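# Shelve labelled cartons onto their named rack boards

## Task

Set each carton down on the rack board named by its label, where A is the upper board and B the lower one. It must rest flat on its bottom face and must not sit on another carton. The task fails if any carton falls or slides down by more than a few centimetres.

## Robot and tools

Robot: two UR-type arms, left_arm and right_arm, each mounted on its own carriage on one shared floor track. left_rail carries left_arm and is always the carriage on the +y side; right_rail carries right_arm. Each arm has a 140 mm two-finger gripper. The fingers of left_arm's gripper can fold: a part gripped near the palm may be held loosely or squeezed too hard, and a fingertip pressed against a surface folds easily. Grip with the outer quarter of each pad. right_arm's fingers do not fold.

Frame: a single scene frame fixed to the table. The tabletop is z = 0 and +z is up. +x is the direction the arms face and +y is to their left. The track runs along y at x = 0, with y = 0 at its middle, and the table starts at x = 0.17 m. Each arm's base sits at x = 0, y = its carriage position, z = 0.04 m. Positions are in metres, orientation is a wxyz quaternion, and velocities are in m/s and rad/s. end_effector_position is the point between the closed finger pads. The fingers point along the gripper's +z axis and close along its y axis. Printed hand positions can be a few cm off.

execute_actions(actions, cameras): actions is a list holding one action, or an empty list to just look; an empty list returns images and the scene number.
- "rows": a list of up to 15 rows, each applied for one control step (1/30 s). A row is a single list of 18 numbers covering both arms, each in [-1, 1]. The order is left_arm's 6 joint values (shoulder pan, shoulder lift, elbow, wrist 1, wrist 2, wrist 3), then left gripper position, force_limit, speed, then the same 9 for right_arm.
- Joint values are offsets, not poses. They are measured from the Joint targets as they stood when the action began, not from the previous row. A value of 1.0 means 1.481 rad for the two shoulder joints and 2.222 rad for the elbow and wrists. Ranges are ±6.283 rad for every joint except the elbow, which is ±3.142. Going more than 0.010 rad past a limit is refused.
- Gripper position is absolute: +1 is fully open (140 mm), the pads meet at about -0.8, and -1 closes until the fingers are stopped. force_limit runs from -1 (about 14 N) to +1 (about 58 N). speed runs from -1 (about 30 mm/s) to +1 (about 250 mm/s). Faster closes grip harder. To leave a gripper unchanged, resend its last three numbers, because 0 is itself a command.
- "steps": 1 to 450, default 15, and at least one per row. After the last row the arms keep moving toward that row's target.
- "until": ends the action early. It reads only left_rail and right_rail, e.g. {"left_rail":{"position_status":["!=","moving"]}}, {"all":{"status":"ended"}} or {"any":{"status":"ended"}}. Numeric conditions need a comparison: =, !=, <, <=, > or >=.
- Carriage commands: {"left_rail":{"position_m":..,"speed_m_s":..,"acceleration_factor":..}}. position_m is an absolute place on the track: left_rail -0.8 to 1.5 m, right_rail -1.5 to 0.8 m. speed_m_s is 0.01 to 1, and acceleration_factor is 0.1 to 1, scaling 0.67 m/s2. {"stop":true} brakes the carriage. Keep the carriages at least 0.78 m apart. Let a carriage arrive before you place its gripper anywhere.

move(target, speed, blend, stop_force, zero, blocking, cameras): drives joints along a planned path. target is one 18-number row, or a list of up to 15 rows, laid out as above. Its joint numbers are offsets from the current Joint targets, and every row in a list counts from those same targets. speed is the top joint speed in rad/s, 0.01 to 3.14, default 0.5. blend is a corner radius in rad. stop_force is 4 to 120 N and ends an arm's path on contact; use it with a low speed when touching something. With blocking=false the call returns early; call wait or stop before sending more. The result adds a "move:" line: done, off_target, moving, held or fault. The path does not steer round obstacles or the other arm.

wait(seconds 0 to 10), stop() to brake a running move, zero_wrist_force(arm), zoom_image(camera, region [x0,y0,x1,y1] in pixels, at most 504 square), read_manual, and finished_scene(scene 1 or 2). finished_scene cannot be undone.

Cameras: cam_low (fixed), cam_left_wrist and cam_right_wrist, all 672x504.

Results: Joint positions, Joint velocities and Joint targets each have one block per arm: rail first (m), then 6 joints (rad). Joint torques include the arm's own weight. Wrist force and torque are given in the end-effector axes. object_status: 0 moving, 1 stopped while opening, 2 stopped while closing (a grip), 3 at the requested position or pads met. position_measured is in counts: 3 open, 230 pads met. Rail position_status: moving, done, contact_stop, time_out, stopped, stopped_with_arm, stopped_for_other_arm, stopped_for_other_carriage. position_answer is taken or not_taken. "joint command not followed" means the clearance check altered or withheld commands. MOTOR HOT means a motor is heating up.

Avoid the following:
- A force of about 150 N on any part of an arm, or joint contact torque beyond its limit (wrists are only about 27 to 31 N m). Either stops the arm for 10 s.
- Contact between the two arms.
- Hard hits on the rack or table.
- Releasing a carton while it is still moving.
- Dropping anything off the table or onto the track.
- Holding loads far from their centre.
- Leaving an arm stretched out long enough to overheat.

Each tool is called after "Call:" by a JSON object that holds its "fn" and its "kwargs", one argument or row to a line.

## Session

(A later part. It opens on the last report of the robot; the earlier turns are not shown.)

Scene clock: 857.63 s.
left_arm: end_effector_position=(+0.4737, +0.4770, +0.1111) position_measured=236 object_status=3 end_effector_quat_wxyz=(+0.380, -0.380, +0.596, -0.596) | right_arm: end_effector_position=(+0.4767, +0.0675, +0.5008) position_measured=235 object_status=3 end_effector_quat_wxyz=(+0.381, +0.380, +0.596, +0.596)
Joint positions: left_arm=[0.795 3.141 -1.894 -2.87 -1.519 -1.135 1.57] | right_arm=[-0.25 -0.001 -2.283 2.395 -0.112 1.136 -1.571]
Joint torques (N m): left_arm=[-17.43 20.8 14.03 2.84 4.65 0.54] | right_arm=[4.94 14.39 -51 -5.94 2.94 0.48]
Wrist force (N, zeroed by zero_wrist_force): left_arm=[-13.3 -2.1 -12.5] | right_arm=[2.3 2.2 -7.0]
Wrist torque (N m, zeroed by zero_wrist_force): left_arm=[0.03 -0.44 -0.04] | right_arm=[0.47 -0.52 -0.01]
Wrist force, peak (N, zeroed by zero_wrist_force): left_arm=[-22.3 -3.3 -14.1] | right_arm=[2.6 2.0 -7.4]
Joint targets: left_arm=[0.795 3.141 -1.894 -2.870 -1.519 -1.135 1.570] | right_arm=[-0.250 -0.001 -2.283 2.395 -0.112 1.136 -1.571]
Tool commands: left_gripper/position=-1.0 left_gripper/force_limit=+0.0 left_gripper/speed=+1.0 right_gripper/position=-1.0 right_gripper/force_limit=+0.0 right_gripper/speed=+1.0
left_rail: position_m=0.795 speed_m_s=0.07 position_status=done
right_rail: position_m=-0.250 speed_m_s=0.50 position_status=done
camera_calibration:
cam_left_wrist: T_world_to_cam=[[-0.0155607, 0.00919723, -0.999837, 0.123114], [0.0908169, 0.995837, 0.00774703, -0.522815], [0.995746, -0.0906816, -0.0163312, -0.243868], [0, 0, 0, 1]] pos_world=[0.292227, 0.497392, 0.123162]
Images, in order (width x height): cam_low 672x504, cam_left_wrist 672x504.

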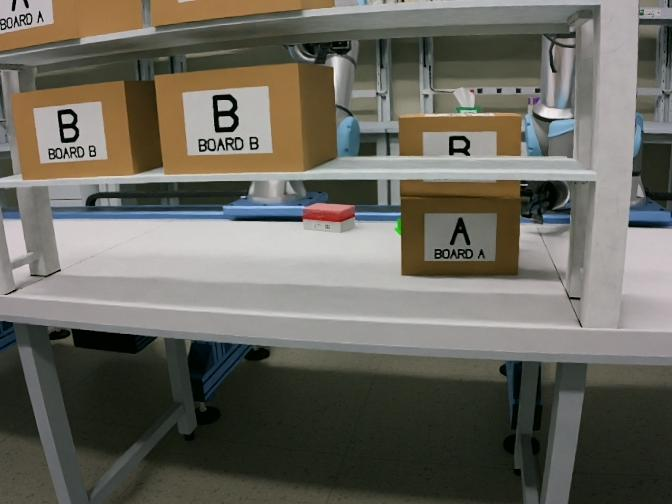

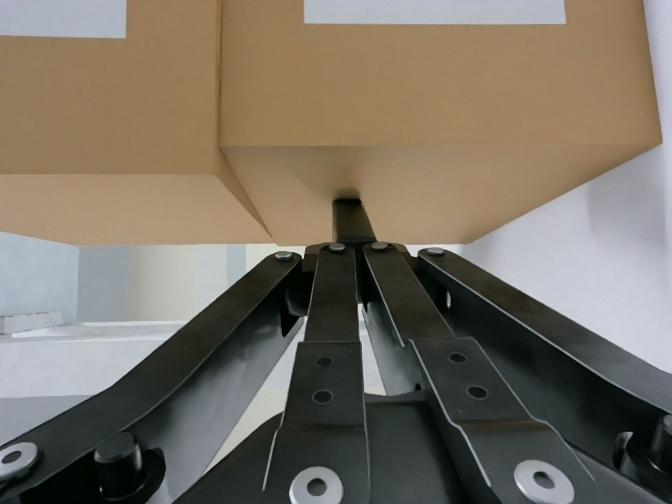

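Call:
{"fn": "execute_actions", "kwargs": {
  "actions": [
    {"left_rail":{"position_m":0.845,"speed_m_s":0.1},"steps":150,"until":{"all":{"status":"ended"}}}
  ]
}}

Call:
{"fn": "move", "kwargs": {
  "target": [0,0.5247,0.0837,-0.4334,0,0,-1,0,1,0,0.1750,0.1303,-0.2469,0,0,-1,0,1],
  "speed": 0.5
}}

Call:
{"fn": "execute_actions", "kwargs": {
  "actions": [
    {"right_rail":{"position_m":-0.155,"speed_m_s":0.08},"left_rail":{"position_m":0.805,"speed_m_s":0.08},"steps":150,"until":{"all":{"status":"ended"}}}
  ],
  "cameras": ["cam_left_wrist","cam_right_wrist"]
}}

Scene clock: 869.67 s.
left_arm: end_effector_position=(+0.4738, +0.5270, +0.1111) position_measured=236 object_status=3 end_effector_quat_wxyz=(+0.380, -0.380, +0.596, -0.596) | right_arm: end_effector_position=(+0.4767, +0.0675, +0.5008) position_measured=235 object_status=3 end_effector_quat_wxyz=(+0.381, +0.380, +0.596, +0.596)
Joint positions: left_arm=[0.845 3.141 -1.894 -2.87 -1.519 -1.135 1.57] | right_arm=[-0.25 -0.001 -2.283 2.395 -0.112 1.136 -1.571]
Joint torques (N m): left_arm=[9.05 30.02 0.13 0.93 0.85 0.63] | right_arm=[5.28 19.45 -50.99 -5.76 2.83 0.68]
Wrist force (N, zeroed by zero_wrist_force): left_arm=[0.5 -0.2 0.1] | right_arm=[2.3 2.1 -6.9]
Wrist torque (N m, zeroed by zero_wrist_force): left_arm=[-0.04 -0.14 -0.03] | right_arm=[0.44 -0.53 -0.01]
Wrist force, peak (N, zeroed by zero_wrist_force): left_arm=[-13.8 -2.3 -13.2] | right_arm=[2.5 2.0 -7.5]
Joint targets: left_arm=[0.845 3.141 -1.894 -2.870 -1.519 -1.135 1.570] | right_arm=[-0.250 -0.001 -2.283 2.395 -0.112 1.136 -1.571]
Tool commands: left_gripper/position=-1.0 left_gripper/force_limit=+0.0 left_gripper/speed=+1.0 right_gripper/position=-1.0 right_gripper/force_limit=+0.0 right_gripper/speed=+1.0
left_rail: position_m=0.845 speed_m_s=0.10 position_status=done
right_rail: position_m=-0.250 speed_m_s=0.50 position_status=done

Scene clock: 872.20 s.
left_arm: end_effector_position=(+0.4918, +0.5270, +0.3014) position_measured=236 object_status=3 end_effector_quat_wxyz=(+0.380, -0.380, +0.596, -0.596) | right_arm: end_effector_position=(+0.4922, +0.0675, +0.3011) position_measured=235 object_status=3 end_effector_quat_wxyz=(+0.381, +0.380, +0.596, +0.596)
Joint positions: left_arm=[0.845 3.141 -1.117 -2.684 -2.482 -1.135 1.57] | right_arm=[-0.25 -0.001 -2.024 2.684 -0.661 1.136 -1.571]
Joint torques (N m): left_arm=[10.51 21.87 54.2 -0.69 1.16 0.58] | right_arm=[3.73 12.99 -27.34 -7.13 2.83 0.74]
Wrist force (N, zeroed by zero_wrist_force): left_arm=[0.5 0.3 0.0] | right_arm=[2.3 1.8 -7.1]
Wrist torque (N m, zeroed by zero_wrist_force): left_arm=[0.06 -0.12 -0.01] | right_arm=[0.40 -0.50 0.03]
Wrist force, peak (N, zeroed by zero_wrist_force): left_arm=[0.2 -1.1 -0.3] | right_arm=[2.8 2.9 -7.5]
Joint targets: left_arm=[0.845 3.141 -1.117 -2.684 -2.482 -1.135 1.570] | right_arm=[-0.250 -0.001 -2.024 2.684 -0.661 1.136 -1.571]
left_rail: position_m=0.845 speed_m_s=0.10 position_status=done
right_rail: position_m=-0.250 speed_m_s=0.50 position_status=done
move: done

Scene clock: 873.77 s.
left_arm: end_effector_position=(+0.4918, +0.4870, +0.3015) position_measured=236 object_status=3 end_effector_quat_wxyz=(+0.380, -0.380, +0.596, -0.596) | right_arm: end_effector_position=(+0.4922, +0.1625, +0.3011) position_measured=235 object_status=3 end_effector_quat_wxyz=(+0.381, +0.380, +0.596, +0.596)
Joint positions: left_arm=[0.805 3.141 -1.117 -2.684 -2.482 -1.135 1.57] | right_arm=[-0.155 -0.001 -2.024 2.684 -0.661 1.136 -1.571]
Joint torques (N m): left_arm=[11.27 23.23 53.91 0.42 0.97 0.52] | right_arm=[4.55 12.12 -27.19 -6.99 2.77 0.7]
Wrist force (N, zeroed by zero_wrist_force): left_arm=[0.3 0.2 0.4] | right_arm=[2.2 2.0 -7.1]
Wrist torque (N m, zeroed by zero_wrist_force): left_arm=[0.03 -0.09 -0.01] | right_arm=[0.45 -0.49 0.03]
Wrist force, peak (N, zeroed by zero_wrist_force): left_arm=[-1.9 -0.2 -0.9] | right_arm=[2.3 2.1 -7.3]
Joint targets: left_arm=[0.805 3.141 -1.117 -2.684 -2.482 -1.135 1.570] | right_arm=[-0.155 -0.001 -2.024 2.684 -0.661 1.136 -1.571]
Tool commands: left_gripper/position=-1.0 left_gripper/force_limit=+0.0 left_gripper/speed=+1.0 right_gripper/position=-1.0 right_gripper/force_limit=+0.0 right_gripper/speed=+1.0
left_rail: position_m=0.805 speed_m_s=0.08 position_status=done
right_rail: position_m=-0.155 speed_m_s=0.08 position_status=done
camera_calibration:
cam_left_wrist: T_world_to_cam=[[-0.0153626, 0.00917932, -0.99984, 0.313521], [0.0907161, 0.995847, 0.0077488, -0.535757], [0.995758, -0.0905826, -0.0161315, -0.257902], [0, 0, 0, 1]] pos_world=[0.310227, 0.507292, 0.313462]
cam_right_wrist: T_world_to_cam=[[-0.0027276, -0.0250996, 0.999681, -0.288551], [0.119335, -0.992549, -0.0245949, 0.111689], [0.99285, 0.11923, 0.00570254, -0.333709], [0, 0, 0, 1]] pos_world=[0.317208, 0.143403, 0.293109]
Images, in order (width x height): cam_left_wrist 672x504, cam_right_wrist 672x504.

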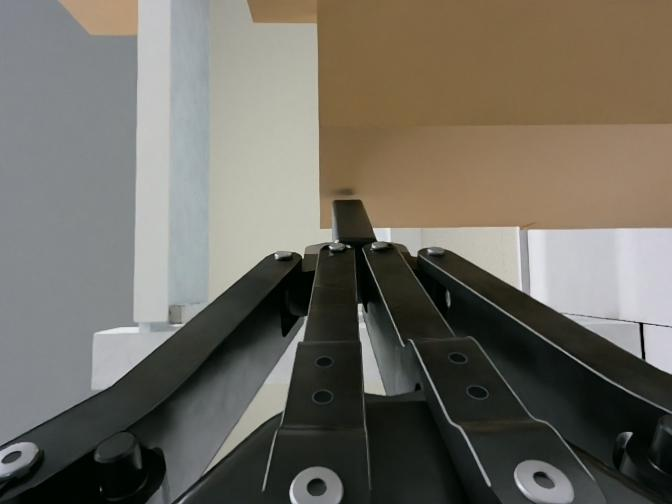

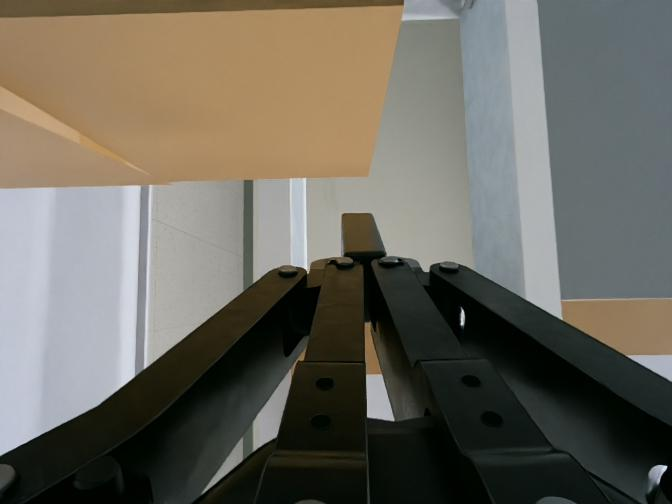

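Call:
{"fn": "execute_actions", "kwargs": {
  "actions": [
    {"left_rail":{"position_m":0.82,"speed_m_s":0.08},"steps":150,"until":{"all":{"status":"ended"}}}
  ]
}}

Call:
{"fn": "move", "kwargs": {
  "target": [0,-0.0550,0.0106,0.0256,0,0,-1,0,1,0,0.0550,-0.0106,-0.0256,0,0,-1,0,1],
  "speed": 0.3
}}

Call:
{"fn": "execute_actions", "kwargs": {
  "actions": [
    {"left_rail":{"position_m":0.795,"speed_m_s":0.05},"steps":150,"until":{"all":{"status":"ended"}}}
  ]
}}

Call:
{"fn": "execute_actions", "kwargs": {
  "actions": [
    {"right_rail":{"position_m":-0.126,"speed_m_s":0.05},"steps":150,"until":{"all":{"status":"ended"}}}
  ],
  "cameras": ["all"]
}}

Scene clock: 892.43 s.
left_arm: end_effector_position=(+0.4918, +0.5020, +0.3015) position_measured=236 object_status=3 end_effector_quat_wxyz=(+0.380, -0.380, +0.596, -0.596) | right_arm: end_effector_position=(+0.4922, +0.1625, +0.3011) position_measured=235 object_status=3 end_effector_quat_wxyz=(+0.381, +0.380, +0.596, +0.596)
Joint positions: left_arm=[0.82 3.141 -1.117 -2.684 -2.482 -1.135 1.57] | right_arm=[-0.155 -0.001 -2.024 2.684 -0.661 1.136 -1.571]
Joint torques (N m): left_arm=[10.7 21.32 53.1 0.27 0.7 0.82] | right_arm=[5.16 13.83 -27.66 -6.41 2.68 0.87]
Wrist force (N, zeroed by zero_wrist_force): left_arm=[0.0 0.2 0.2] | right_arm=[2.4 2.0 -6.8]
Wrist torque (N m, zeroed by zero_wrist_force): left_arm=[0.04 -0.01 -0.02] | right_arm=[0.46 -0.54 0.03]
Wrist force, peak (N, zeroed by zero_wrist_force): left_arm=[2.1 0.0 1.0] | right_arm=[2.6 1.8 -7.3]
Joint targets: left_arm=[0.820 3.141 -1.117 -2.684 -2.482 -1.135 1.570] | right_arm=[-0.155 -0.001 -2.024 2.684 -0.661 1.136 -1.571]
Tool commands: left_gripper/position=-1.0 left_gripper/force_limit=+0.0 left_gripper/speed=+1.0 right_gripper/position=-1.0 right_gripper/force_limit=+0.0 right_gripper/speed=+1.0
left_rail: position_m=0.820 speed_m_s=0.08 position_status=done
right_rail: position_m=-0.155 speed_m_s=0.08 position_status=done

Scene clock: 893.37 s.
left_arm: end_effector_position=(+0.5163, +0.5020, +0.2957) position_measured=236 object_status=3 end_effector_quat_wxyz=(+0.380, -0.380, +0.596, -0.596) | right_arm: end_effector_position=(+0.5167, +0.1625, +0.2952) position_measured=235 object_status=3 end_effector_quat_wxyz=(+0.380, +0.380, +0.596, +0.596)
Joint positions: left_arm=[0.82 3.141 -1.198 -2.661 -2.425 -1.135 1.57] | right_arm=[-0.155 -0.001 -1.942 2.661 -0.718 1.136 -1.571]
Joint torques (N m): left_arm=[10.09 -13.84 51.37 6.49 1.32 0.91] | right_arm=[3.07 5.35 -41.76 -7.57 2.91 0.86]
Wrist force (N, zeroed by zero_wrist_force): left_arm=[0.3 0.4 0.2] | right_arm=[2.5 1.7 -6.4]
Wrist torque (N m, zeroed by zero_wrist_force): left_arm=[0.09 -0.05 -0.01] | right_arm=[0.39 -0.55 0.04]
Wrist force, peak (N, zeroed by zero_wrist_force): left_arm=[-0.2 0.7 0.8] | right_arm=[2.9 1.7 -7.9]
Joint targets: left_arm=[0.820 3.141 -1.198 -2.661 -2.425 -1.135 1.570] | right_arm=[-0.155 -0.001 -1.942 2.661 -0.718 1.136 -1.571]
left_rail: position_m=0.820 speed_m_s=0.08 position_status=done
right_rail: position_m=-0.155 speed_m_s=0.08 position_status=done
move: done

Scene clock: 894.20 s.
left_arm: end_effector_position=(+0.5163, +0.4771, +0.2957) position_measured=236 object_status=3 end_effector_quat_wxyz=(+0.380, -0.380, +0.596, -0.596) | right_arm: end_effector_position=(+0.5167, +0.1625, +0.2952) position_measured=235 object_status=3 end_effector_quat_wxyz=(+0.380, +0.380, +0.596, +0.596)
Joint positions: left_arm=[0.795 3.141 -1.198 -2.661 -2.425 -1.135 1.57] | right_arm=[-0.155 -0.001 -1.942 2.661 -0.718 1.136 -1.571]
Joint torques (N m): left_arm=[3.73 -8.63 47.98 5.92 0.93 0.8] | right_arm=[4.31 8.01 -41.68 -7.41 2.53 0.73]
Wrist force (N, zeroed by zero_wrist_force): left_arm=[-4.9 0.4 -1.9] | right_arm=[2.2 1.8 -6.3]
Wrist torque (N m, zeroed by zero_wrist_force): left_arm=[0.00 -0.18 0.00] | right_arm=[0.42 -0.48 0.04]
Wrist force, peak (N, zeroed by zero_wrist_force): left_arm=[-5.6 0.5 -3.0] | right_arm=[2.6 1.6 -6.8]
Joint targets: left_arm=[0.795 3.141 -1.198 -2.661 -2.425 -1.135 1.570] | right_arm=[-0.155 -0.001 -1.942 2.661 -0.718 1.136 -1.571]
Tool commands: left_gripper/position=-1.0 left_gripper/force_limit=+0.0 left_gripper/speed=+1.0 right_gripper/position=-1.0 right_gripper/force_limit=+0.0 right_gripper/speed=+1.0
left_rail: position_m=0.795 speed_m_s=0.05 position_status=done
right_rail: position_m=-0.155 speed_m_s=0.08 position_status=done

Scene clock: 895.13 s.
left_arm: end_effector_position=(+0.5163, +0.4770, +0.2957) position_measured=236 object_status=3 end_effector_quat_wxyz=(+0.380, -0.380, +0.596, -0.596) | right_arm: end_effector_position=(+0.5167, +0.1915, +0.2952) position_measured=235 object_status=3 end_effector_quat_wxyz=(+0.380, +0.380, +0.596, +0.596)
Joint positions: left_arm=[0.795 3.141 -1.198 -2.661 -2.425 -1.135 1.57] | right_arm=[-0.126 -0.001 -1.942 2.661 -0.718 1.136 -1.571]
Joint torques (N m): left_arm=[-11.36 -9.66 41.71 3.61 1.08 1.08] | right_arm=[4.37 7.95 -41.31 -7.1 2.81 0.58]
Wrist force (N, zeroed by zero_wrist_force): left_arm=[-4.9 1.0 -2.0] | right_arm=[2.1 1.5 -6.6]
Wrist torque (N m, zeroed by zero_wrist_force): left_arm=[0.04 -0.27 0.00] | right_arm=[0.37 -0.46 0.04]
Wrist force, peak (N, zeroed by zero_wrist_force): left_arm=[-5.4 0.1 -2.3] | right_arm=[1.2 1.5 -7.2]
Joint targets: left_arm=[0.795 3.141 -1.198 -2.661 -2.425 -1.135 1.570] | right_arm=[-0.126 -0.001 -1.942 2.661 -0.718 1.136 -1.571]
Tool commands: left_gripper/position=-1.0 left_gripper/force_limit=+0.0 left_gripper/speed=+1.0 right_gripper/position=-1.0 right_gripper/force_limit=+0.0 right_gripper/speed=+1.0
left_rail: position_m=0.795 speed_m_s=0.05 position_status=done
right_rail: position_m=-0.126 speed_m_s=0.05 position_status=done
camera_calibration:
cam_left_wrist: T_world_to_cam=[[-0.016367, 0.00916241, -0.999824, 0.30873], [0.0907214, 0.995847, 0.00764087, -0.527956], [0.995742, -0.0905804, -0.0171302, -0.283083], [0, 0, 0, 1]] pos_world=[0.334828, 0.497292, 0.307861]
cam_right_wrist: T_world_to_cam=[[-0.00172325, -0.0250744, 0.999684, -0.282401], [0.11931, -0.99255, -0.0246898, 0.137445], [0.992856, 0.11923, 0.00470204, -0.361175], [0, 0, 0, 1]] pos_world=[0.341709, 0.172403, 0.287404]

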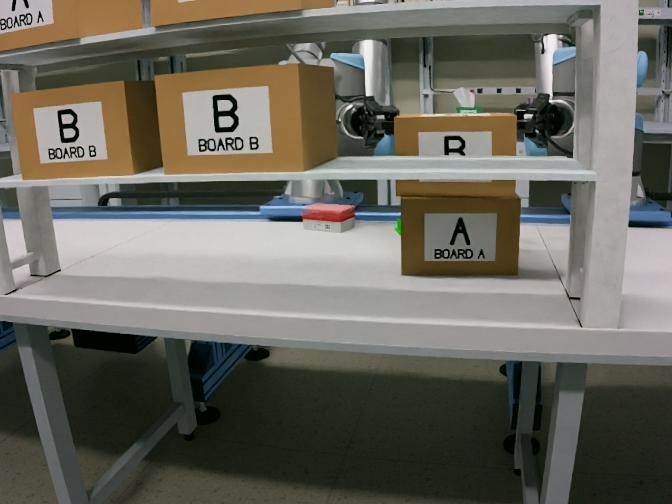

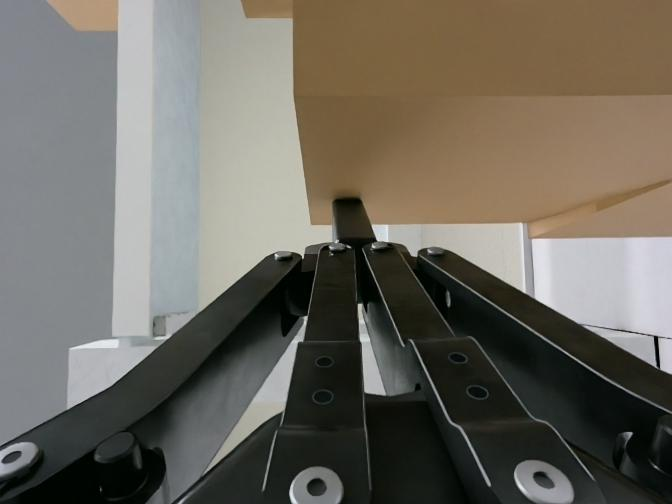

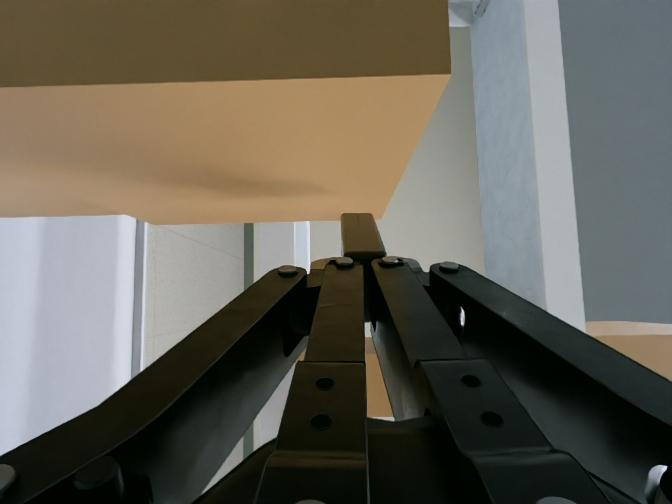

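Call:
{"fn": "execute_actions", "kwargs": {
  "actions": [
    {"right_rail":{"position_m":-0.119,"speed_m_s":0.04},"steps":150,"until":{"all":{"status":"ended"}}}
  ]
}}

Scene clock: 899.87 s.
left_arm: end_effector_position=(+0.5163, +0.4770, +0.2956) position_measured=236 object_status=3 end_effector_quat_wxyz=(+0.380, -0.380, +0.596, -0.596) | right_arm: end_effector_position=(+0.5167, +0.1985, +0.2952) position_measured=235 object_status=3 end_effector_quat_wxyz=(+0.380, +0.380, +0.596, +0.596)
Joint positions: left_arm=[0.795 3.141 -1.198 -2.661 -2.425 -1.135 1.57] | right_arm=[-0.119 -0.001 -1.942 2.661 -0.718 1.136 -1.571]
Joint torques (N m): left_arm=[-16.89 8.95 29.3 1.13 1.21 0.7] | right_arm=[3.81 7.01 -40.6 -6.43 2.73 0.74]
Wrist force (N, zeroed by zero_wrist_force): left_arm=[-5.3 -0.3 -2.0] | right_arm=[2.6 1.6 -6.5]
Wrist torque (N m, zeroed by zero_wrist_force): left_arm=[0.01 -0.18 0.00] | right_arm=[0.36 -0.57 0.04]
Wrist force, peak (N, zeroed by zero_wrist_force): left_arm=[-5.5 1.1 -1.9] | right_arm=[2.5 1.7 -6.8]
Joint targets: left_arm=[0.795 3.141 -1.198 -2.661 -2.425 -1.135 1.570] | right_arm=[-0.119 -0.001 -1.942 2.661 -0.718 1.136 -1.571]
Tool commands: left_gripper/position=-1.0 left_gripper/force_limit=+0.0 left_gripper/speed=+1.0 right_gripper/position=-1.0 right_gripper/force_limit=+0.0 right_gripper/speed=+1.0
left_rail: position_m=0.795 speed_m_s=0.05 position_status=done
right_rail: position_m=-0.119 speed_m_s=0.04 position_status=done

Call:
{"fn": "execute_actions", "kwargs": {
  "actions": [
    {"right_rail":{"position_m":-0.113},"steps":150,"until":{"all":{"status":"ended"}}}
  ]
}}

Scene clock: 902.63 s.
left_arm: end_effector_position=(+0.5163, +0.4770, +0.2956) position_measured=236 object_status=3 end_effector_quat_wxyz=(+0.380, -0.380, +0.596, -0.596) | right_arm: end_effector_position=(+0.5167, +0.2044, +0.2952) position_measured=235 object_status=3 end_effector_quat_wxyz=(+0.380, +0.381, +0.596, +0.596)
Joint positions: left_arm=[0.795 3.141 -1.198 -2.661 -2.425 -1.135 1.57] | right_arm=[-0.113 -0.001 -1.942 2.661 -0.718 1.136 -1.571]
Joint torques (N m): left_arm=[-16.82 22.68 32.18 1.44 1.04 0.6] | right_arm=[5.03 7.06 -37.75 -5.57 -3.69 0.63]
Wrist force (N, zeroed by zero_wrist_force): left_arm=[-12.3 -0.9 -6.6] | right_arm=[-14.9 2.9 -15.6]
Wrist torque (N m, zeroed by zero_wrist_force): left_arm=[-0.02 -0.46 -0.01] | right_arm=[0.40 -0.83 0.04]
Wrist force, peak (N, zeroed by zero_wrist_force): left_arm=[-12.6 -0.1 -6.8] | right_arm=[-14.9 2.9 -15.6]
Joint targets: left_arm=[0.795 3.141 -1.198 -2.661 -2.425 -1.135 1.570] | right_arm=[-0.113 -0.001 -1.942 2.661 -0.718 1.136 -1.571]
Tool commands: left_gripper/position=-1.0 left_gripper/force_limit=+0.0 left_gripper/speed=+1.0 right_gripper/position=-1.0 right_gripper/force_limit=+0.0 right_gripper/speed=+1.0
left_rail: position_m=0.795 speed_m_s=0.05 position_status=done
right_rail: position_m=-0.113 speed_m_s=0.04 position_status=done

Call:
{"fn": "execute_actions", "kwargs": {
  "actions": [
    {"right_rail":{"position_m":-0.1105},"steps":150,"until":{"all":{"status":"ended"}}}
  ]
}}

Call:
{"fn": "move", "kwargs": {
  "target": [
    [0,0.1177,0.0641,-0.1421,0,0,-1,0,1,0,-0.1177,-0.0641,0.1421,0,0,-1,0,1],
    [0,-0.0279,0.1121,-0.0931,0,0,-1,0,1,0,0.0279,-0.1121,0.0931,0,0,-1,0,1]
  ],
  "speed": 0.2,
  "cameras": ["all"]
}}

Scene clock: 913.93 s.
left_arm: end_effector_position=(+0.5163, +0.4771, +0.2956) position_measured=236 object_status=3 end_effector_quat_wxyz=(+0.380, -0.380, +0.596, -0.596) | right_arm: end_effector_position=(+0.5167, +0.2070, +0.2952) position_measured=235 object_status=3 end_effector_quat_wxyz=(+0.380, +0.380, +0.596, +0.596)
Joint positions: left_arm=[0.795 3.141 -1.198 -2.661 -2.425 -1.136 1.57] | right_arm=[-0.111 -0.001 -1.942 2.661 -0.718 1.136 -1.571]
Joint torques (N m): left_arm=[-16.16 25.25 51.52 1.17 10.26 0.63] | right_arm=[4.22 6.57 -36.64 -5 -10.22 0.94]
Wrist force (N, zeroed by zero_wrist_force): left_arm=[-30.8 -1.0 -14.9] | right_arm=[-34.0 2.9 -23.8]
Wrist torque (N m, zeroed by zero_wrist_force): left_arm=[0.09 -1.03 -0.02] | right_arm=[0.35 -1.26 0.05]
Wrist force, peak (N, zeroed by zero_wrist_force): left_arm=[-30.7 -2.4 -15.3] | right_arm=[-34.0 2.9 -23.8]
Joint targets: left_arm=[0.795 3.141 -1.198 -2.661 -2.425 -1.135 1.570] | right_arm=[-0.111 -0.001 -1.942 2.661 -0.718 1.136 -1.571]
Tool commands: left_gripper/position=-1.0 left_gripper/force_limit=+0.0 left_gripper/speed=+1.0 right_gripper/position=-1.0 right_gripper/force_limit=+0.0 right_gripper/speed=+1.0
left_rail: position_m=0.795 speed_m_s=0.05 position_status=done
right_rail: position_m=-0.111 speed_m_s=0.04 position_status=done

Scene clock: 917.50 s.
left_arm: end_effector_position=(+0.6083, +0.4770, +0.4016) position_measured=236 object_status=3 end_effector_quat_wxyz=(+0.380, -0.380, +0.596, -0.596) | right_arm: end_effector_position=(+0.6089, +0.2069, +0.4010) position_measured=235 object_status=3 end_effector_quat_wxyz=(+0.381, +0.380, +0.596, +0.596)
Joint positions: left_arm=[0.795 3.141 -1.239 -2.412 -2.632 -1.135 1.57] | right_arm=[-0.11 -0.001 -1.901 2.412 -0.511 1.136 -1.571]
Joint torques (N m): left_arm=[-17.04 -0.36 65.84 10.68 17 0.48] | right_arm=[9.11 -6.34 -52.39 -10.78 -10.27 0.76]
Wrist force (N, zeroed by zero_wrist_force): left_arm=[-30.4 8.8 -13.6] | right_arm=[-28.7 -6.1 -19.9]
Wrist torque (N m, zeroed by zero_wrist_force): left_arm=[-0.11 -1.01 0.12] | right_arm=[0.51 -1.23 -0.08]
Wrist force, peak (N, zeroed by zero_wrist_force): left_arm=[-32.6 9.3 -16.7] | right_arm=[-34.3 2.5 -23.6]
Joint targets: left_arm=[0.795 3.141 -1.240 -2.412 -2.632 -1.135 1.570] | right_arm=[-0.111 -0.001 -1.901 2.412 -0.511 1.136 -1.571]
left_rail: position_m=0.795 speed_m_s=0.05 position_status=done
right_rail: position_m=-0.110 position_m_goal=-0.111 speed_m_s=0.04 position_status=done
move: done
camera_calibration:
cam_left_wrist: T_world_to_cam=[[-0.0154622, 0.00918759, -0.999838, 0.415526], [0.0907169, 0.995847, 0.007748, -0.537152], [0.995757, -0.0905824, -0.0162315, -0.373257], [0, 0, 0, 1]] pos_world=[0.426827, 0.497292, 0.413562]
cam_right_wrist: T_world_to_cam=[[-0.0026284, -0.0250872, 0.999682, -0.387129], [0.119333, -0.99255, -0.0245944, 0.144392], [0.992851, 0.11923, 0.00560254, -0.455412], [0, 0, 0, 1]] pos_world=[0.433908, 0.187903, 0.393109]

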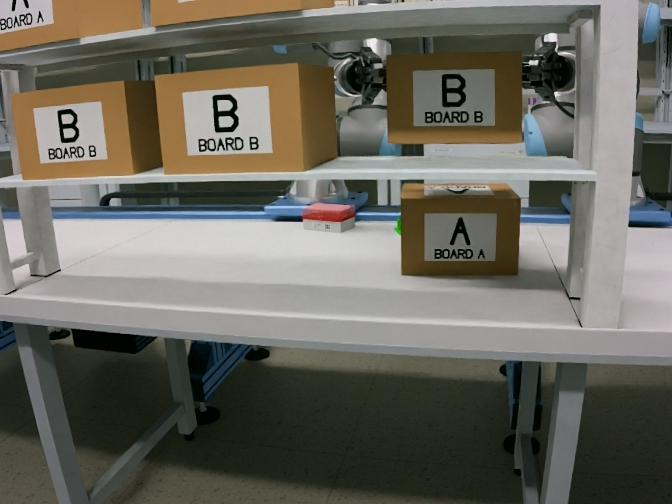

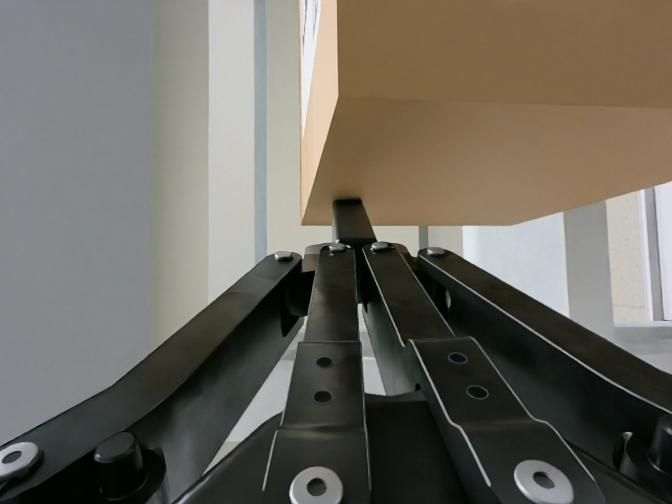

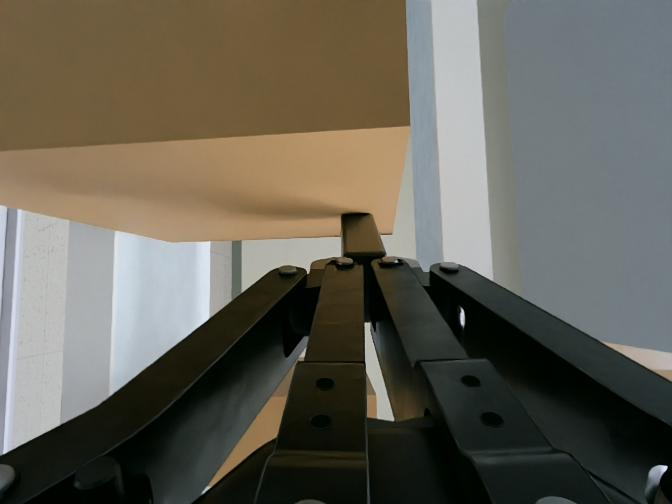

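Call:
{"fn": "move", "kwargs": {
  "target": [
    [0,-0.1136,0.0527,0.0230,0,0,-1,0,1,0,0.1136,-0.0527,-0.0230,0,0,-1,0,1],
    [0,-0.2092,0.1044,0.0351,0,0,-1,0,1,0,0.2092,-0.1044,-0.0351,0,0,-1,0,1]
  ],
  "speed": 0.12,
  "blend": 0.05,
  "stop_force": 20,
  "cameras": ["all"]
}}

Call:
{"fn": "move", "kwargs": {
  "target": [0,-0.0240,-0.0152,0.0310,0,0,-1,0,1,0,0.0240,0.0152,-0.0310,0,0,-1,0,1],
  "speed": 0.04,
  "stop_force": 14,
  "cameras": ["all"]
}}

Scene clock: 933.53 s.
left_arm: end_effector_position=(+0.7714, +0.4769, +0.3968) position_measured=236 object_status=3 end_effector_quat_wxyz=(+0.380, -0.380, +0.596, -0.596) | right_arm: end_effector_position=(+0.7719, +0.2068, +0.3960) position_measured=235 object_status=3 end_effector_quat_wxyz=(+0.381, +0.380, +0.596, +0.596)
Joint positions: left_arm=[0.795 3.141 -1.549 -2.18 -2.554 -1.135 1.57] | right_arm=[-0.111 -0.001 -1.591 2.18 -0.589 1.136 -1.571]
Joint torques (N m): left_arm=[-11.2 30.62 63.8 10.32 8.35 0.86] | right_arm=[19.39 -36.72 -51.07 -10.64 -9.92 0.93]
Wrist force (N, zeroed by zero_wrist_force): left_arm=[-26.4 7.9 -12.0] | right_arm=[-24.8 -5.6 -18.3]
Wrist torque (N m, zeroed by zero_wrist_force): left_arm=[-0.28 -0.98 0.14] | right_arm=[0.64 -1.19 -0.11]
Wrist force, peak (N, zeroed by zero_wrist_force): left_arm=[-30.2 9.4 -14.6] | right_arm=[-29.0 -6.4 -20.4]
Joint targets: left_arm=[0.795 3.141 -1.549 -2.180 -2.554 -1.135 1.570] | right_arm=[-0.111 -0.001 -1.591 2.180 -0.589 1.136 -1.571]
left_rail: position_m=0.795 speed_m_s=0.05 position_status=done
right_rail: position_m=-0.111 speed_m_s=0.04 position_status=done
move: done
camera_calibration:
cam_left_wrist: T_world_to_cam=[[-0.0154622, 0.00918759, -0.999838, 0.413247], [0.0907169, 0.995847, 0.007748, -0.551901], [0.995757, -0.0905824, -0.0162315, -0.535643], [0, 0, 0, 1]] pos_world=[0.589827, 0.497292, 0.408762]
cam_right_wrist: T_world_to_cam=[[-0.0026284, -0.0250872, 0.999682, -0.381605], [0.119333, -0.99255, -0.0245944, 0.124716], [0.992851, 0.11923, 0.00560254, -0.617206], [0, 0, 0, 1]] pos_world=[0.596908, 0.187803, 0.388009]

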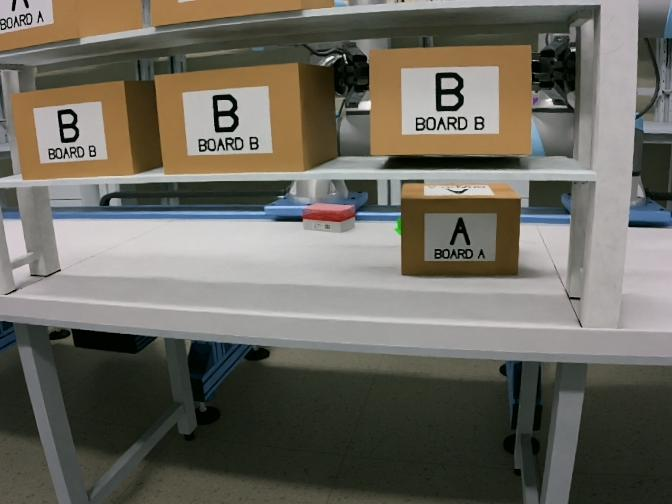

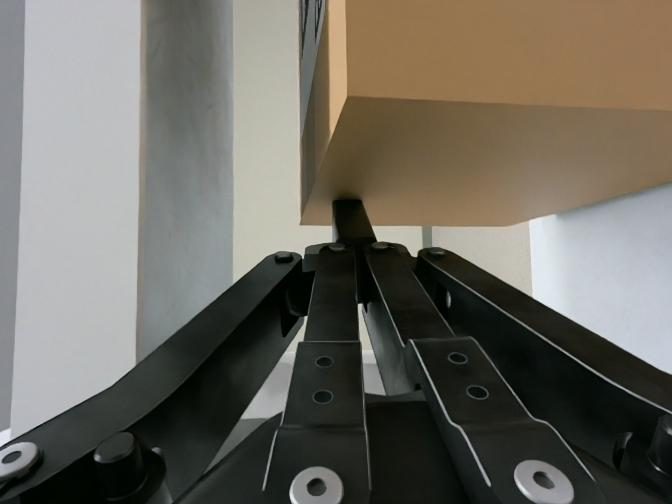

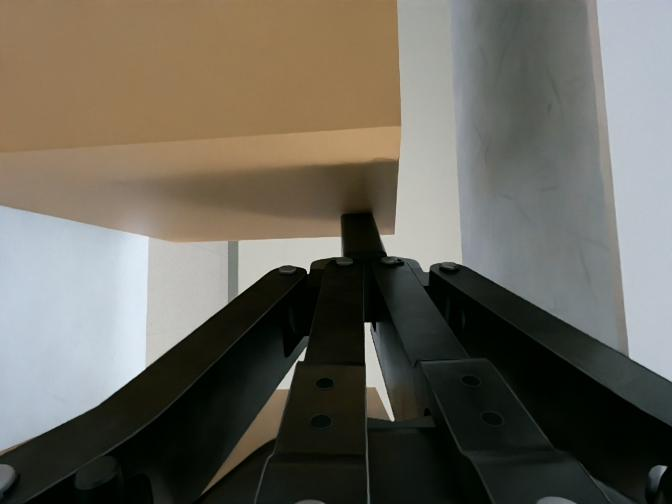

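Scene clock: 935.67 s.
left_arm: end_effector_position=(+0.7711, +0.4770, +0.3823) position_measured=236 object_status=3 end_effector_quat_wxyz=(+0.380, -0.380, +0.596, -0.596) | right_arm: end_effector_position=(+0.7716, +0.2068, +0.3816) position_measured=235 object_status=3 end_effector_quat_wxyz=(+0.381, +0.380, +0.596, +0.596)
Joint positions: left_arm=[0.795 3.141 -1.565 -2.195 -2.523 -1.135 1.57] | right_arm=[-0.111 -0.001 -1.575 2.195 -0.62 1.136 -1.571]
Joint torques (N m): left_arm=[-13.99 65.19 54.13 0.67 7.38 0.73] | right_arm=[21.07 -52.99 -42 0.92 -10.2 0.92]
Wrist force (N, zeroed by zero_wrist_force): left_arm=[-27.7 -1.2 -12.3] | right_arm=[-26.4 5.2 -18.1]
Wrist torque (N m, zeroed by zero_wrist_force): left_arm=[-0.08 -0.97 -0.02] | right_arm=[0.47 -1.20 0.05]
Wrist force, peak (N, zeroed by zero_wrist_force): left_arm=[-26.5 -12.0 -19.3] | right_arm=[-24.1 15.2 -24.5]
Joint targets: left_arm=[0.795 3.141 -1.565 -2.195 -2.523 -1.135 1.570] | right_arm=[-0.111 -0.001 -1.575 2.195 -0.620 1.136 -1.571]
left_rail: position_m=0.795 speed_m_s=0.05 position_status=done
right_rail: position_m=-0.111 speed_m_s=0.04 position_status=done
move: contact (left_arm, right_arm); left_arm: the wrist 1 is farthest, 0.038 rad from its target; right_arm: the wrist 1 is farthest, 0.038 rad from its target
camera_calibration:
cam_left_wrist: T_world_to_cam=[[-0.0153626, 0.00917932, -0.99984, 0.398692], [0.0907161, 0.995847, 0.0077488, -0.551771], [0.995758, -0.0905826, -0.0161315, -0.53572], [0, 0, 0, 1]] pos_world=[0.589627, 0.497292, 0.394262]
cam_right_wrist: T_world_to_cam=[[-0.0026284, -0.0250872, 0.999682, -0.36721], [0.119333, -0.99255, -0.0245944, 0.124397], [0.992851, 0.11923, 0.00560254, -0.616828], [0, 0, 0, 1]] pos_world=[0.596608, 0.187803, 0.373609]

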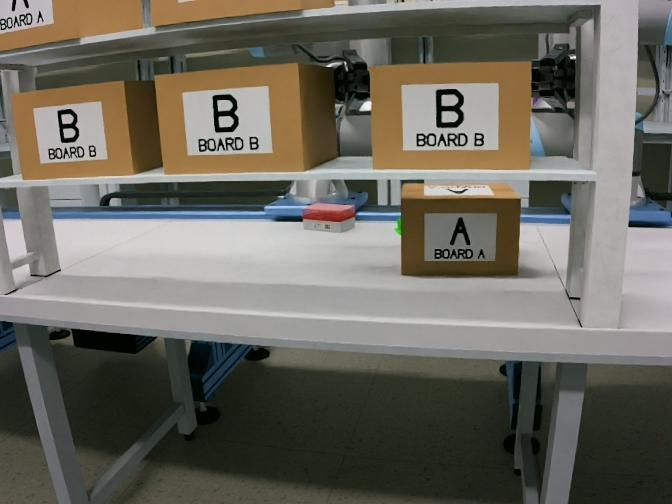

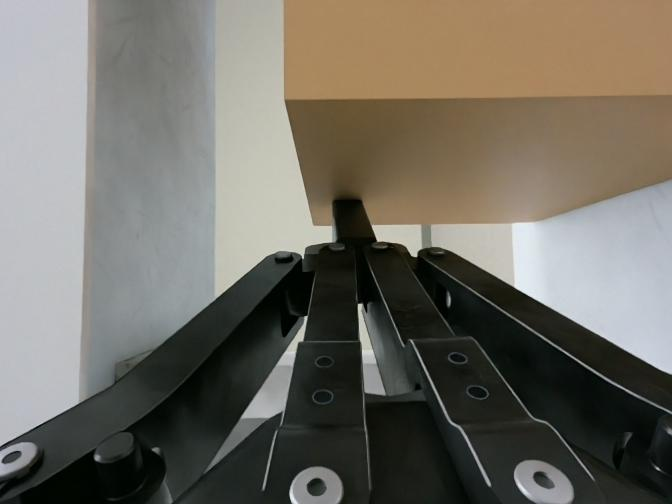

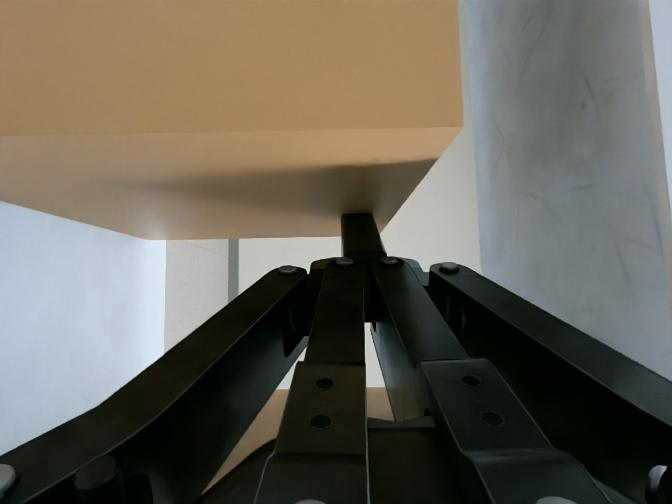

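Call:
{"fn": "execute_actions", "kwargs": {
  "actions": [
    {"right_rail":{"position_m":-0.12},"left_rail":{"position_m":0.803},"steps":90,"until":{"all":{"status":"ended"}}}
  ]
}}

Call:
{"fn": "move", "kwargs": {
  "target": [0,0.2199,-0.0976,-0.0490,0,0,-1,0,1,0,-0.2199,0.0976,0.0490,0,0,-1,0,1],
  "speed": 0.2
}}

Call:
{"fn": "execute_actions", "kwargs": {
  "actions": [
    {"right_rail":{"position_m":-0.17,"speed_m_s":0.1},"left_rail":{"position_m":0.84,"speed_m_s":0.1},"steps":90,"until":{"all":{"status":"ended"}}}
  ]
}}

Call:
{"fn": "move", "kwargs": {
  "target": [0,-0.3484,-0.1883,0.4205,0,0,-1,0,1,0,0.3484,0.1883,-0.4205,0,0,-1,0,1],
  "speed": 0.5,
  "cameras": ["all"]
}}

Scene clock: 948.23 s.
left_arm: end_effector_position=(+0.7711, +0.4849, +0.3823) position_measured=236 object_status=3 end_effector_quat_wxyz=(+0.380, -0.380, +0.596, -0.596) | right_arm: end_effector_position=(+0.7716, +0.1974, +0.3816) position_measured=235 object_status=3 end_effector_quat_wxyz=(+0.381, +0.380, +0.596, +0.596)
Joint positions: left_arm=[0.803 3.141 -1.565 -2.195 -2.523 -1.135 1.57] | right_arm=[-0.12 0 -1.575 2.195 -0.62 1.135 -1.571]
Joint torques (N m): left_arm=[-6.67 64.29 51.68 3.7 -1.82 0.61] | right_arm=[-0.02 -50.77 -40.49 -1.18 3 0.85]
Wrist force (N, zeroed by zero_wrist_force): left_arm=[0.2 -0.2 -0.1] | right_arm=[0.2 2.8 -6.7]
Wrist torque (N m, zeroed by zero_wrist_force): left_arm=[-0.05 -0.07 -0.01] | right_arm=[0.64 -0.09 0.01]
Wrist force, peak (N, zeroed by zero_wrist_force): left_arm=[-27.9 -1.3 -12.5] | right_arm=[-26.6 4.8 -18.3]
Joint targets: left_arm=[0.803 3.141 -1.565 -2.195 -2.523 -1.135 1.570] | right_arm=[-0.120 -0.001 -1.575 2.195 -0.620 1.136 -1.571]
Tool commands: left_gripper/position=-1.0 left_gripper/force_limit=+0.0 left_gripper/speed=+1.0 right_gripper/position=-1.0 right_gripper/force_limit=+0.0 right_gripper/speed=+1.0
left_rail: position_m=0.803 speed_m_s=0.05 position_status=done
right_rail: position_m=-0.120 speed_m_s=0.04 position_status=done

Scene clock: 950.37 s.
left_arm: end_effector_position=(+0.6086, +0.4850, +0.4016) position_measured=236 object_status=3 end_effector_quat_wxyz=(+0.380, -0.380, +0.596, -0.596) | right_arm: end_effector_position=(+0.6091, +0.1974, +0.4011) position_measured=235 object_status=3 end_effector_quat_wxyz=(+0.381, +0.380, +0.596, +0.596)
Joint positions: left_arm=[0.803 3.141 -1.24 -2.411 -2.631 -1.135 1.57] | right_arm=[-0.12 -0.001 -1.901 2.412 -0.511 1.136 -1.571]
Joint torques (N m): left_arm=[10.81 36.3 35.68 0.19 -1.51 0.78] | right_arm=[-15.78 -24.92 -32.82 0.55 3 0.93]
Wrist force (N, zeroed by zero_wrist_force): left_arm=[0.1 0.2 -0.1] | right_arm=[0.3 2.1 -6.8]
Wrist torque (N m, zeroed by zero_wrist_force): left_arm=[0.05 -0.03 -0.01] | right_arm=[0.41 -0.06 0.04]
Wrist force, peak (N, zeroed by zero_wrist_force): left_arm=[-0.5 -0.5 1.6] | right_arm=[1.0 2.3 -7.8]
Joint targets: left_arm=[0.803 3.141 -1.240 -2.412 -2.632 -1.135 1.570] | right_arm=[-0.120 -0.001 -1.901 2.412 -0.511 1.136 -1.571]
left_rail: position_m=0.803 speed_m_s=0.05 position_status=done
right_rail: position_m=-0.120 speed_m_s=0.04 position_status=done
move: done

Scene clock: 951.30 s.
left_arm: end_effector_position=(+0.6085, +0.5220, +0.4016) position_measured=236 object_status=3 end_effector_quat_wxyz=(+0.380, -0.380, +0.596, -0.596) | right_arm: end_effector_position=(+0.6090, +0.1474, +0.4010) position_measured=235 object_status=3 end_effector_quat_wxyz=(+0.381, +0.380, +0.596, +0.596)
Joint positions: left_arm=[0.84 3.141 -1.24 -2.412 -2.632 -1.135 1.57] | right_arm=[-0.17 -0.001 -1.901 2.412 -0.511 1.136 -1.571]
Joint torques (N m): left_arm=[9.68 37.05 34.96 -0.02 -1.96 0.52] | right_arm=[-14.14 -25.01 -31.29 0.74 2.7 0.91]
Wrist force (N, zeroed by zero_wrist_force): left_arm=[0.1 0.1 0.1] | right_arm=[0.2 2.1 -6.9]
Wrist torque (N m, zeroed by zero_wrist_force): left_arm=[0.02 -0.02 -0.01] | right_arm=[0.42 -0.04 0.05]
Wrist force, peak (N, zeroed by zero_wrist_force): left_arm=[1.6 0.4 0.5] | right_arm=[-0.7 2.4 -7.6]
Joint targets: left_arm=[0.840 3.141 -1.240 -2.412 -2.632 -1.135 1.570] | right_arm=[-0.170 -0.001 -1.901 2.412 -0.511 1.136 -1.571]
Tool commands: left_gripper/position=-1.0 left_gripper/force_limit=+0.0 left_gripper/speed=+1.0 right_gripper/position=-1.0 right_gripper/force_limit=+0.0 right_gripper/speed=+1.0
left_rail: position_m=0.840 speed_m_s=0.10 position_status=done
right_rail: position_m=-0.170 speed_m_s=0.10 position_status=done

Scene clock: 953.80 s.
left_arm: end_effector_position=(+0.4937, +0.5220, +0.1362) position_measured=236 object_status=3 end_effector_quat_wxyz=(+0.380, -0.380, +0.596, -0.596) | right_arm: end_effector_position=(+0.4939, +0.1475, +0.1360) position_measured=235 object_status=3 end_effector_quat_wxyz=(+0.381, +0.380, +0.596, +0.596)
Joint positions: left_arm=[0.84 3.141 -1.756 -2.83 -1.697 -1.135 1.57] | right_arm=[-0.17 -0.001 -1.385 2.83 -1.445 1.136 -1.571]
Joint torques (N m): left_arm=[10.14 8.4 -1.49 5.79 -1.63 1.01] | right_arm=[-9.61 -10.68 0.63 -7.58 2.8 0.99]
Wrist force (N, zeroed by zero_wrist_force): left_arm=[0.2 0.2 0.1] | right_arm=[0.0 2.0 -6.5]
Wrist torque (N m, zeroed by zero_wrist_force): left_arm=[0.03 -0.03 -0.01] | right_arm=[0.45 -0.04 0.03]
Wrist force, peak (N, zeroed by zero_wrist_force): left_arm=[0.1 -1.9 0.0] | right_arm=[0.3 3.9 -7.1]
Joint targets: left_arm=[0.840 3.141 -1.756 -2.830 -1.697 -1.135 1.570] | right_arm=[-0.170 -0.001 -1.385 2.830 -1.445 1.136 -1.571]
left_rail: position_m=0.840 speed_m_s=0.10 position_status=done
right_rail: position_m=-0.170 speed_m_s=0.10 position_status=done
move: done
camera_calibration:
cam_left_wrist: T_world_to_cam=[[-0.0154622, 0.00918759, -0.999838, 0.148082], [0.0907169, 0.995847, 0.007748, -0.569504], [0.995757, -0.0905824, -0.0162315, -0.259274], [0, 0, 0, 1]] pos_world=[0.312127, 0.542292, 0.148262]
cam_right_wrist: T_world_to_cam=[[-0.00252921, -0.0250747, 0.999682, -0.123941], [0.11933, -0.99255, -0.0245939, 0.0925508], [0.992851, 0.11923, 0.00550254, -0.332543], [0, 0, 0, 1]] pos_world=[0.318808, 0.128403, 0.128008]

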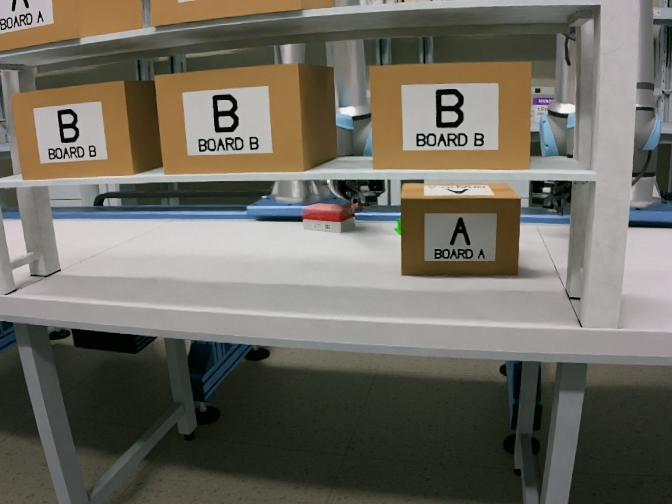

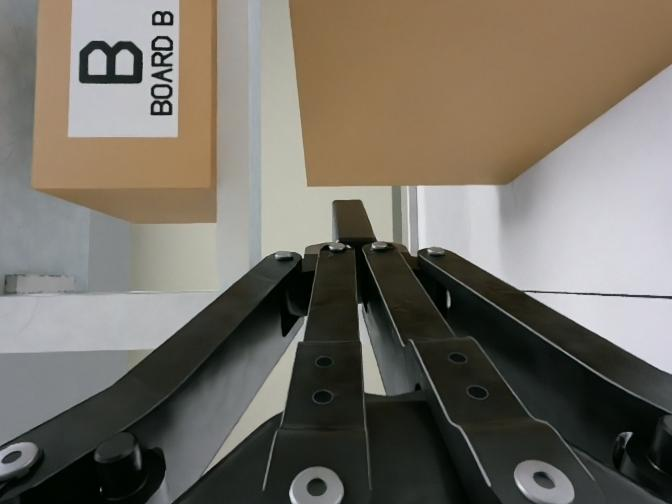

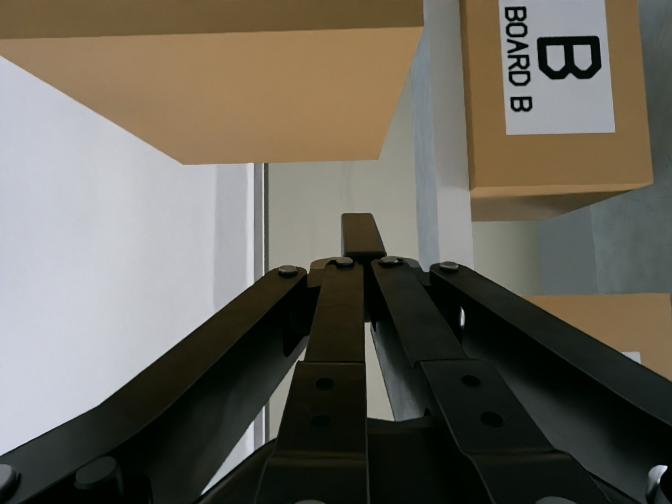

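Call:
{"fn": "move", "kwargs": {
  "target": [0,-0.0157,0.0255,-0.0150,0,0,-1,0,1,0,0.0157,-0.0255,0.0150,0,0,-1,0,1],
  "speed": 0.3
}}

Call:
{"fn": "execute_actions", "kwargs": {
  "actions": [
    {"right_rail":{"position_m":-0.135,"speed_m_s":0.06},"left_rail":{"position_m":0.797,"speed_m_s":0.06},"steps":90,"until":{"all":{"status":"ended"}}}
  ],
  "cameras": ["cam_left_wrist","cam_right_wrist"]
}}

Scene clock: 964.47 s.
left_arm: end_effector_position=(+0.5264, +0.5220, +0.1362) position_measured=236 object_status=3 end_effector_quat_wxyz=(+0.380, -0.380, +0.596, -0.596) | right_arm: end_effector_position=(+0.5266, +0.1475, +0.1358) position_measured=235 object_status=3 end_effector_quat_wxyz=(+0.381, +0.380, +0.596, +0.596)
Joint positions: left_arm=[0.84 3.141 -1.779 -2.773 -1.73 -1.135 1.57] | right_arm=[-0.17 -0.001 -1.362 2.774 -1.412 1.136 -1.571]
Joint torques (N m): left_arm=[9.36 10.3 21.03 -0.18 -1.86 1.28] | right_arm=[-0.43 -18.16 -18.35 0.77 2.9 0.62]
Wrist force (N, zeroed by zero_wrist_force): left_arm=[0.5 0.2 0.3] | right_arm=[0.3 2.0 -6.8]
Wrist torque (N m, zeroed by zero_wrist_force): left_arm=[0.03 -0.10 -0.02] | right_arm=[0.49 -0.07 0.02]
Wrist force, peak (N, zeroed by zero_wrist_force): left_arm=[0.7 0.3 -1.1] | right_arm=[0.4 1.9 -7.4]
Joint targets: left_arm=[0.840 3.141 -1.779 -2.773 -1.731 -1.135 1.570] | right_arm=[-0.170 -0.001 -1.361 2.773 -1.412 1.136 -1.571]
left_rail: position_m=0.840 speed_m_s=0.10 position_status=done
right_rail: position_m=-0.170 speed_m_s=0.10 position_status=done
move: done

Scene clock: 965.53 s.
left_arm: end_effector_position=(+0.5265, +0.4791, +0.1362) position_measured=236 object_status=3 end_effector_quat_wxyz=(+0.380, -0.380, +0.596, -0.596) | right_arm: end_effector_position=(+0.5267, +0.1825, +0.1358) position_measured=235 object_status=3 end_effector_quat_wxyz=(+0.381, +0.380, +0.596, +0.596)
Joint positions: left_arm=[0.797 3.141 -1.779 -2.773 -1.731 -1.135 1.57] | right_arm=[-0.135 -0.001 -1.361 2.773 -1.412 1.136 -1.571]
Joint torques (N m): left_arm=[6.32 10.11 18.33 0.24 3.11 0.73] | right_arm=[2.54 -17.14 -16.04 0.7 2.91 0.83]
Wrist force (N, zeroed by zero_wrist_force): left_arm=[-7.4 -0.1 -3.6] | right_arm=[0.5 2.0 -6.6]
Wrist torque (N m, zeroed by zero_wrist_force): left_arm=[-0.01 -0.36 -0.02] | right_arm=[0.48 -0.13 0.03]
Wrist force, peak (N, zeroed by zero_wrist_force): left_arm=[-7.0 -1.5 -4.3] | right_arm=[-1.8 2.0 -7.7]
Joint targets: left_arm=[0.797 3.141 -1.779 -2.773 -1.731 -1.135 1.570] | right_arm=[-0.135 -0.001 -1.361 2.773 -1.412 1.136 -1.571]
Tool commands: left_gripper/position=-1.0 left_gripper/force_limit=+0.0 left_gripper/speed=+1.0 right_gripper/position=-1.0 right_gripper/force_limit=+0.0 right_gripper/speed=+1.0
left_rail: position_m=0.797 speed_m_s=0.06 position_status=done
right_rail: position_m=-0.135 speed_m_s=0.06 position_status=done
camera_calibration:
cam_left_wrist: T_world_to_cam=[[-0.0153637, 0.00917797, -0.99984, 0.148856], [0.0906169, 0.995856, 0.00774897, -0.529736], [0.995767, -0.0904833, -0.0161317, -0.295989], [0, 0, 0, 1]] pos_world=[0.345026, 0.499393, 0.148162]
cam_right_wrist: T_world_to_cam=[[-0.0026284, -0.0250872, 0.999682, -0.122844], [0.119333, -0.99255, -0.0245944, 0.123361], [0.992851, 0.11923, 0.00560254, -0.369393], [0, 0, 0, 1]] pos_world=[0.351708, 0.163403, 0.127909]
Images, in order (width x height): cam_left_wrist 672x504, cam_right_wrist 672x504.

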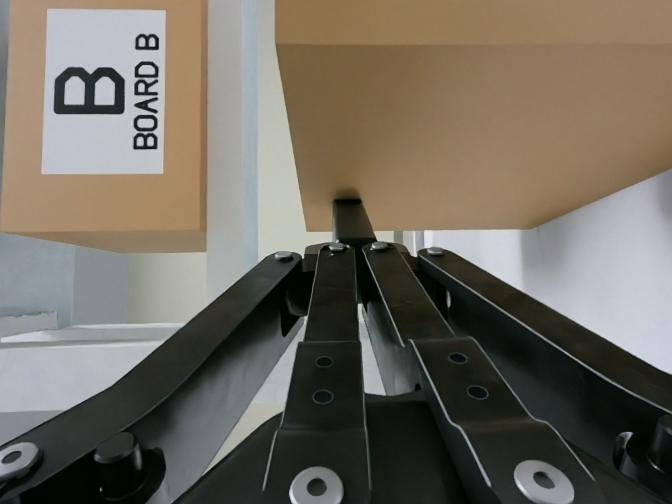

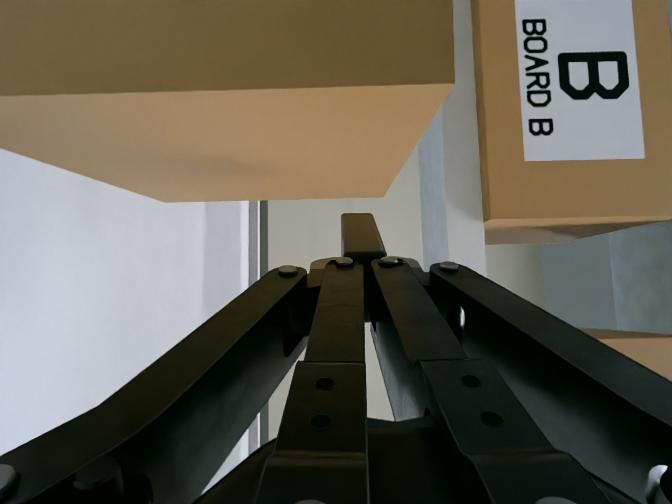

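Call:
{"fn": "execute_actions", "kwargs": {
  "actions": [
    {"right_rail":{"position_m":-0.12,"speed_m_s":0.05},"steps":90,"until":{"all":{"status":"ended"}}}
  ]
}}

Scene clock: 971.93 s.
left_arm: end_effector_position=(+0.5265, +0.4790, +0.1362) position_measured=236 object_status=3 end_effector_quat_wxyz=(+0.380, -0.380, +0.596, -0.596) | right_arm: end_effector_position=(+0.5267, +0.1975, +0.1358) position_measured=235 object_status=3 end_effector_quat_wxyz=(+0.381, +0.380, +0.596, +0.596)
Joint positions: left_arm=[0.797 3.141 -1.779 -2.773 -1.731 -1.135 1.57] | right_arm=[-0.12 -0.001 -1.361 2.773 -1.412 1.136 -1.571]
Joint torques (N m): left_arm=[-13.4 15.78 0.94 2.94 5.72 0.87] | right_arm=[9.63 -19.96 -15.41 0.42 2.7 0.57]
Wrist force (N, zeroed by zero_wrist_force): left_arm=[-8.1 -0.3 -4.2] | right_arm=[0.4 1.9 -6.6]
Wrist torque (N m, zeroed by zero_wrist_force): left_arm=[0.06 -0.31 -0.02] | right_arm=[0.45 -0.11 0.03]
Wrist force, peak (N, zeroed by zero_wrist_force): left_arm=[-8.1 -1.0 -4.5] | right_arm=[-1.0 2.0 -7.3]
Joint targets: left_arm=[0.797 3.141 -1.779 -2.773 -1.731 -1.135 1.570] | right_arm=[-0.120 -0.001 -1.361 2.773 -1.412 1.136 -1.571]
Tool commands: left_gripper/position=-1.0 left_gripper/force_limit=+0.0 left_gripper/speed=+1.0 right_gripper/position=-1.0 right_gripper/force_limit=+0.0 right_gripper/speed=+1.0
left_rail: position_m=0.797 speed_m_s=0.06 position_status=done
right_rail: position_m=-0.120 speed_m_s=0.05 position_status=done


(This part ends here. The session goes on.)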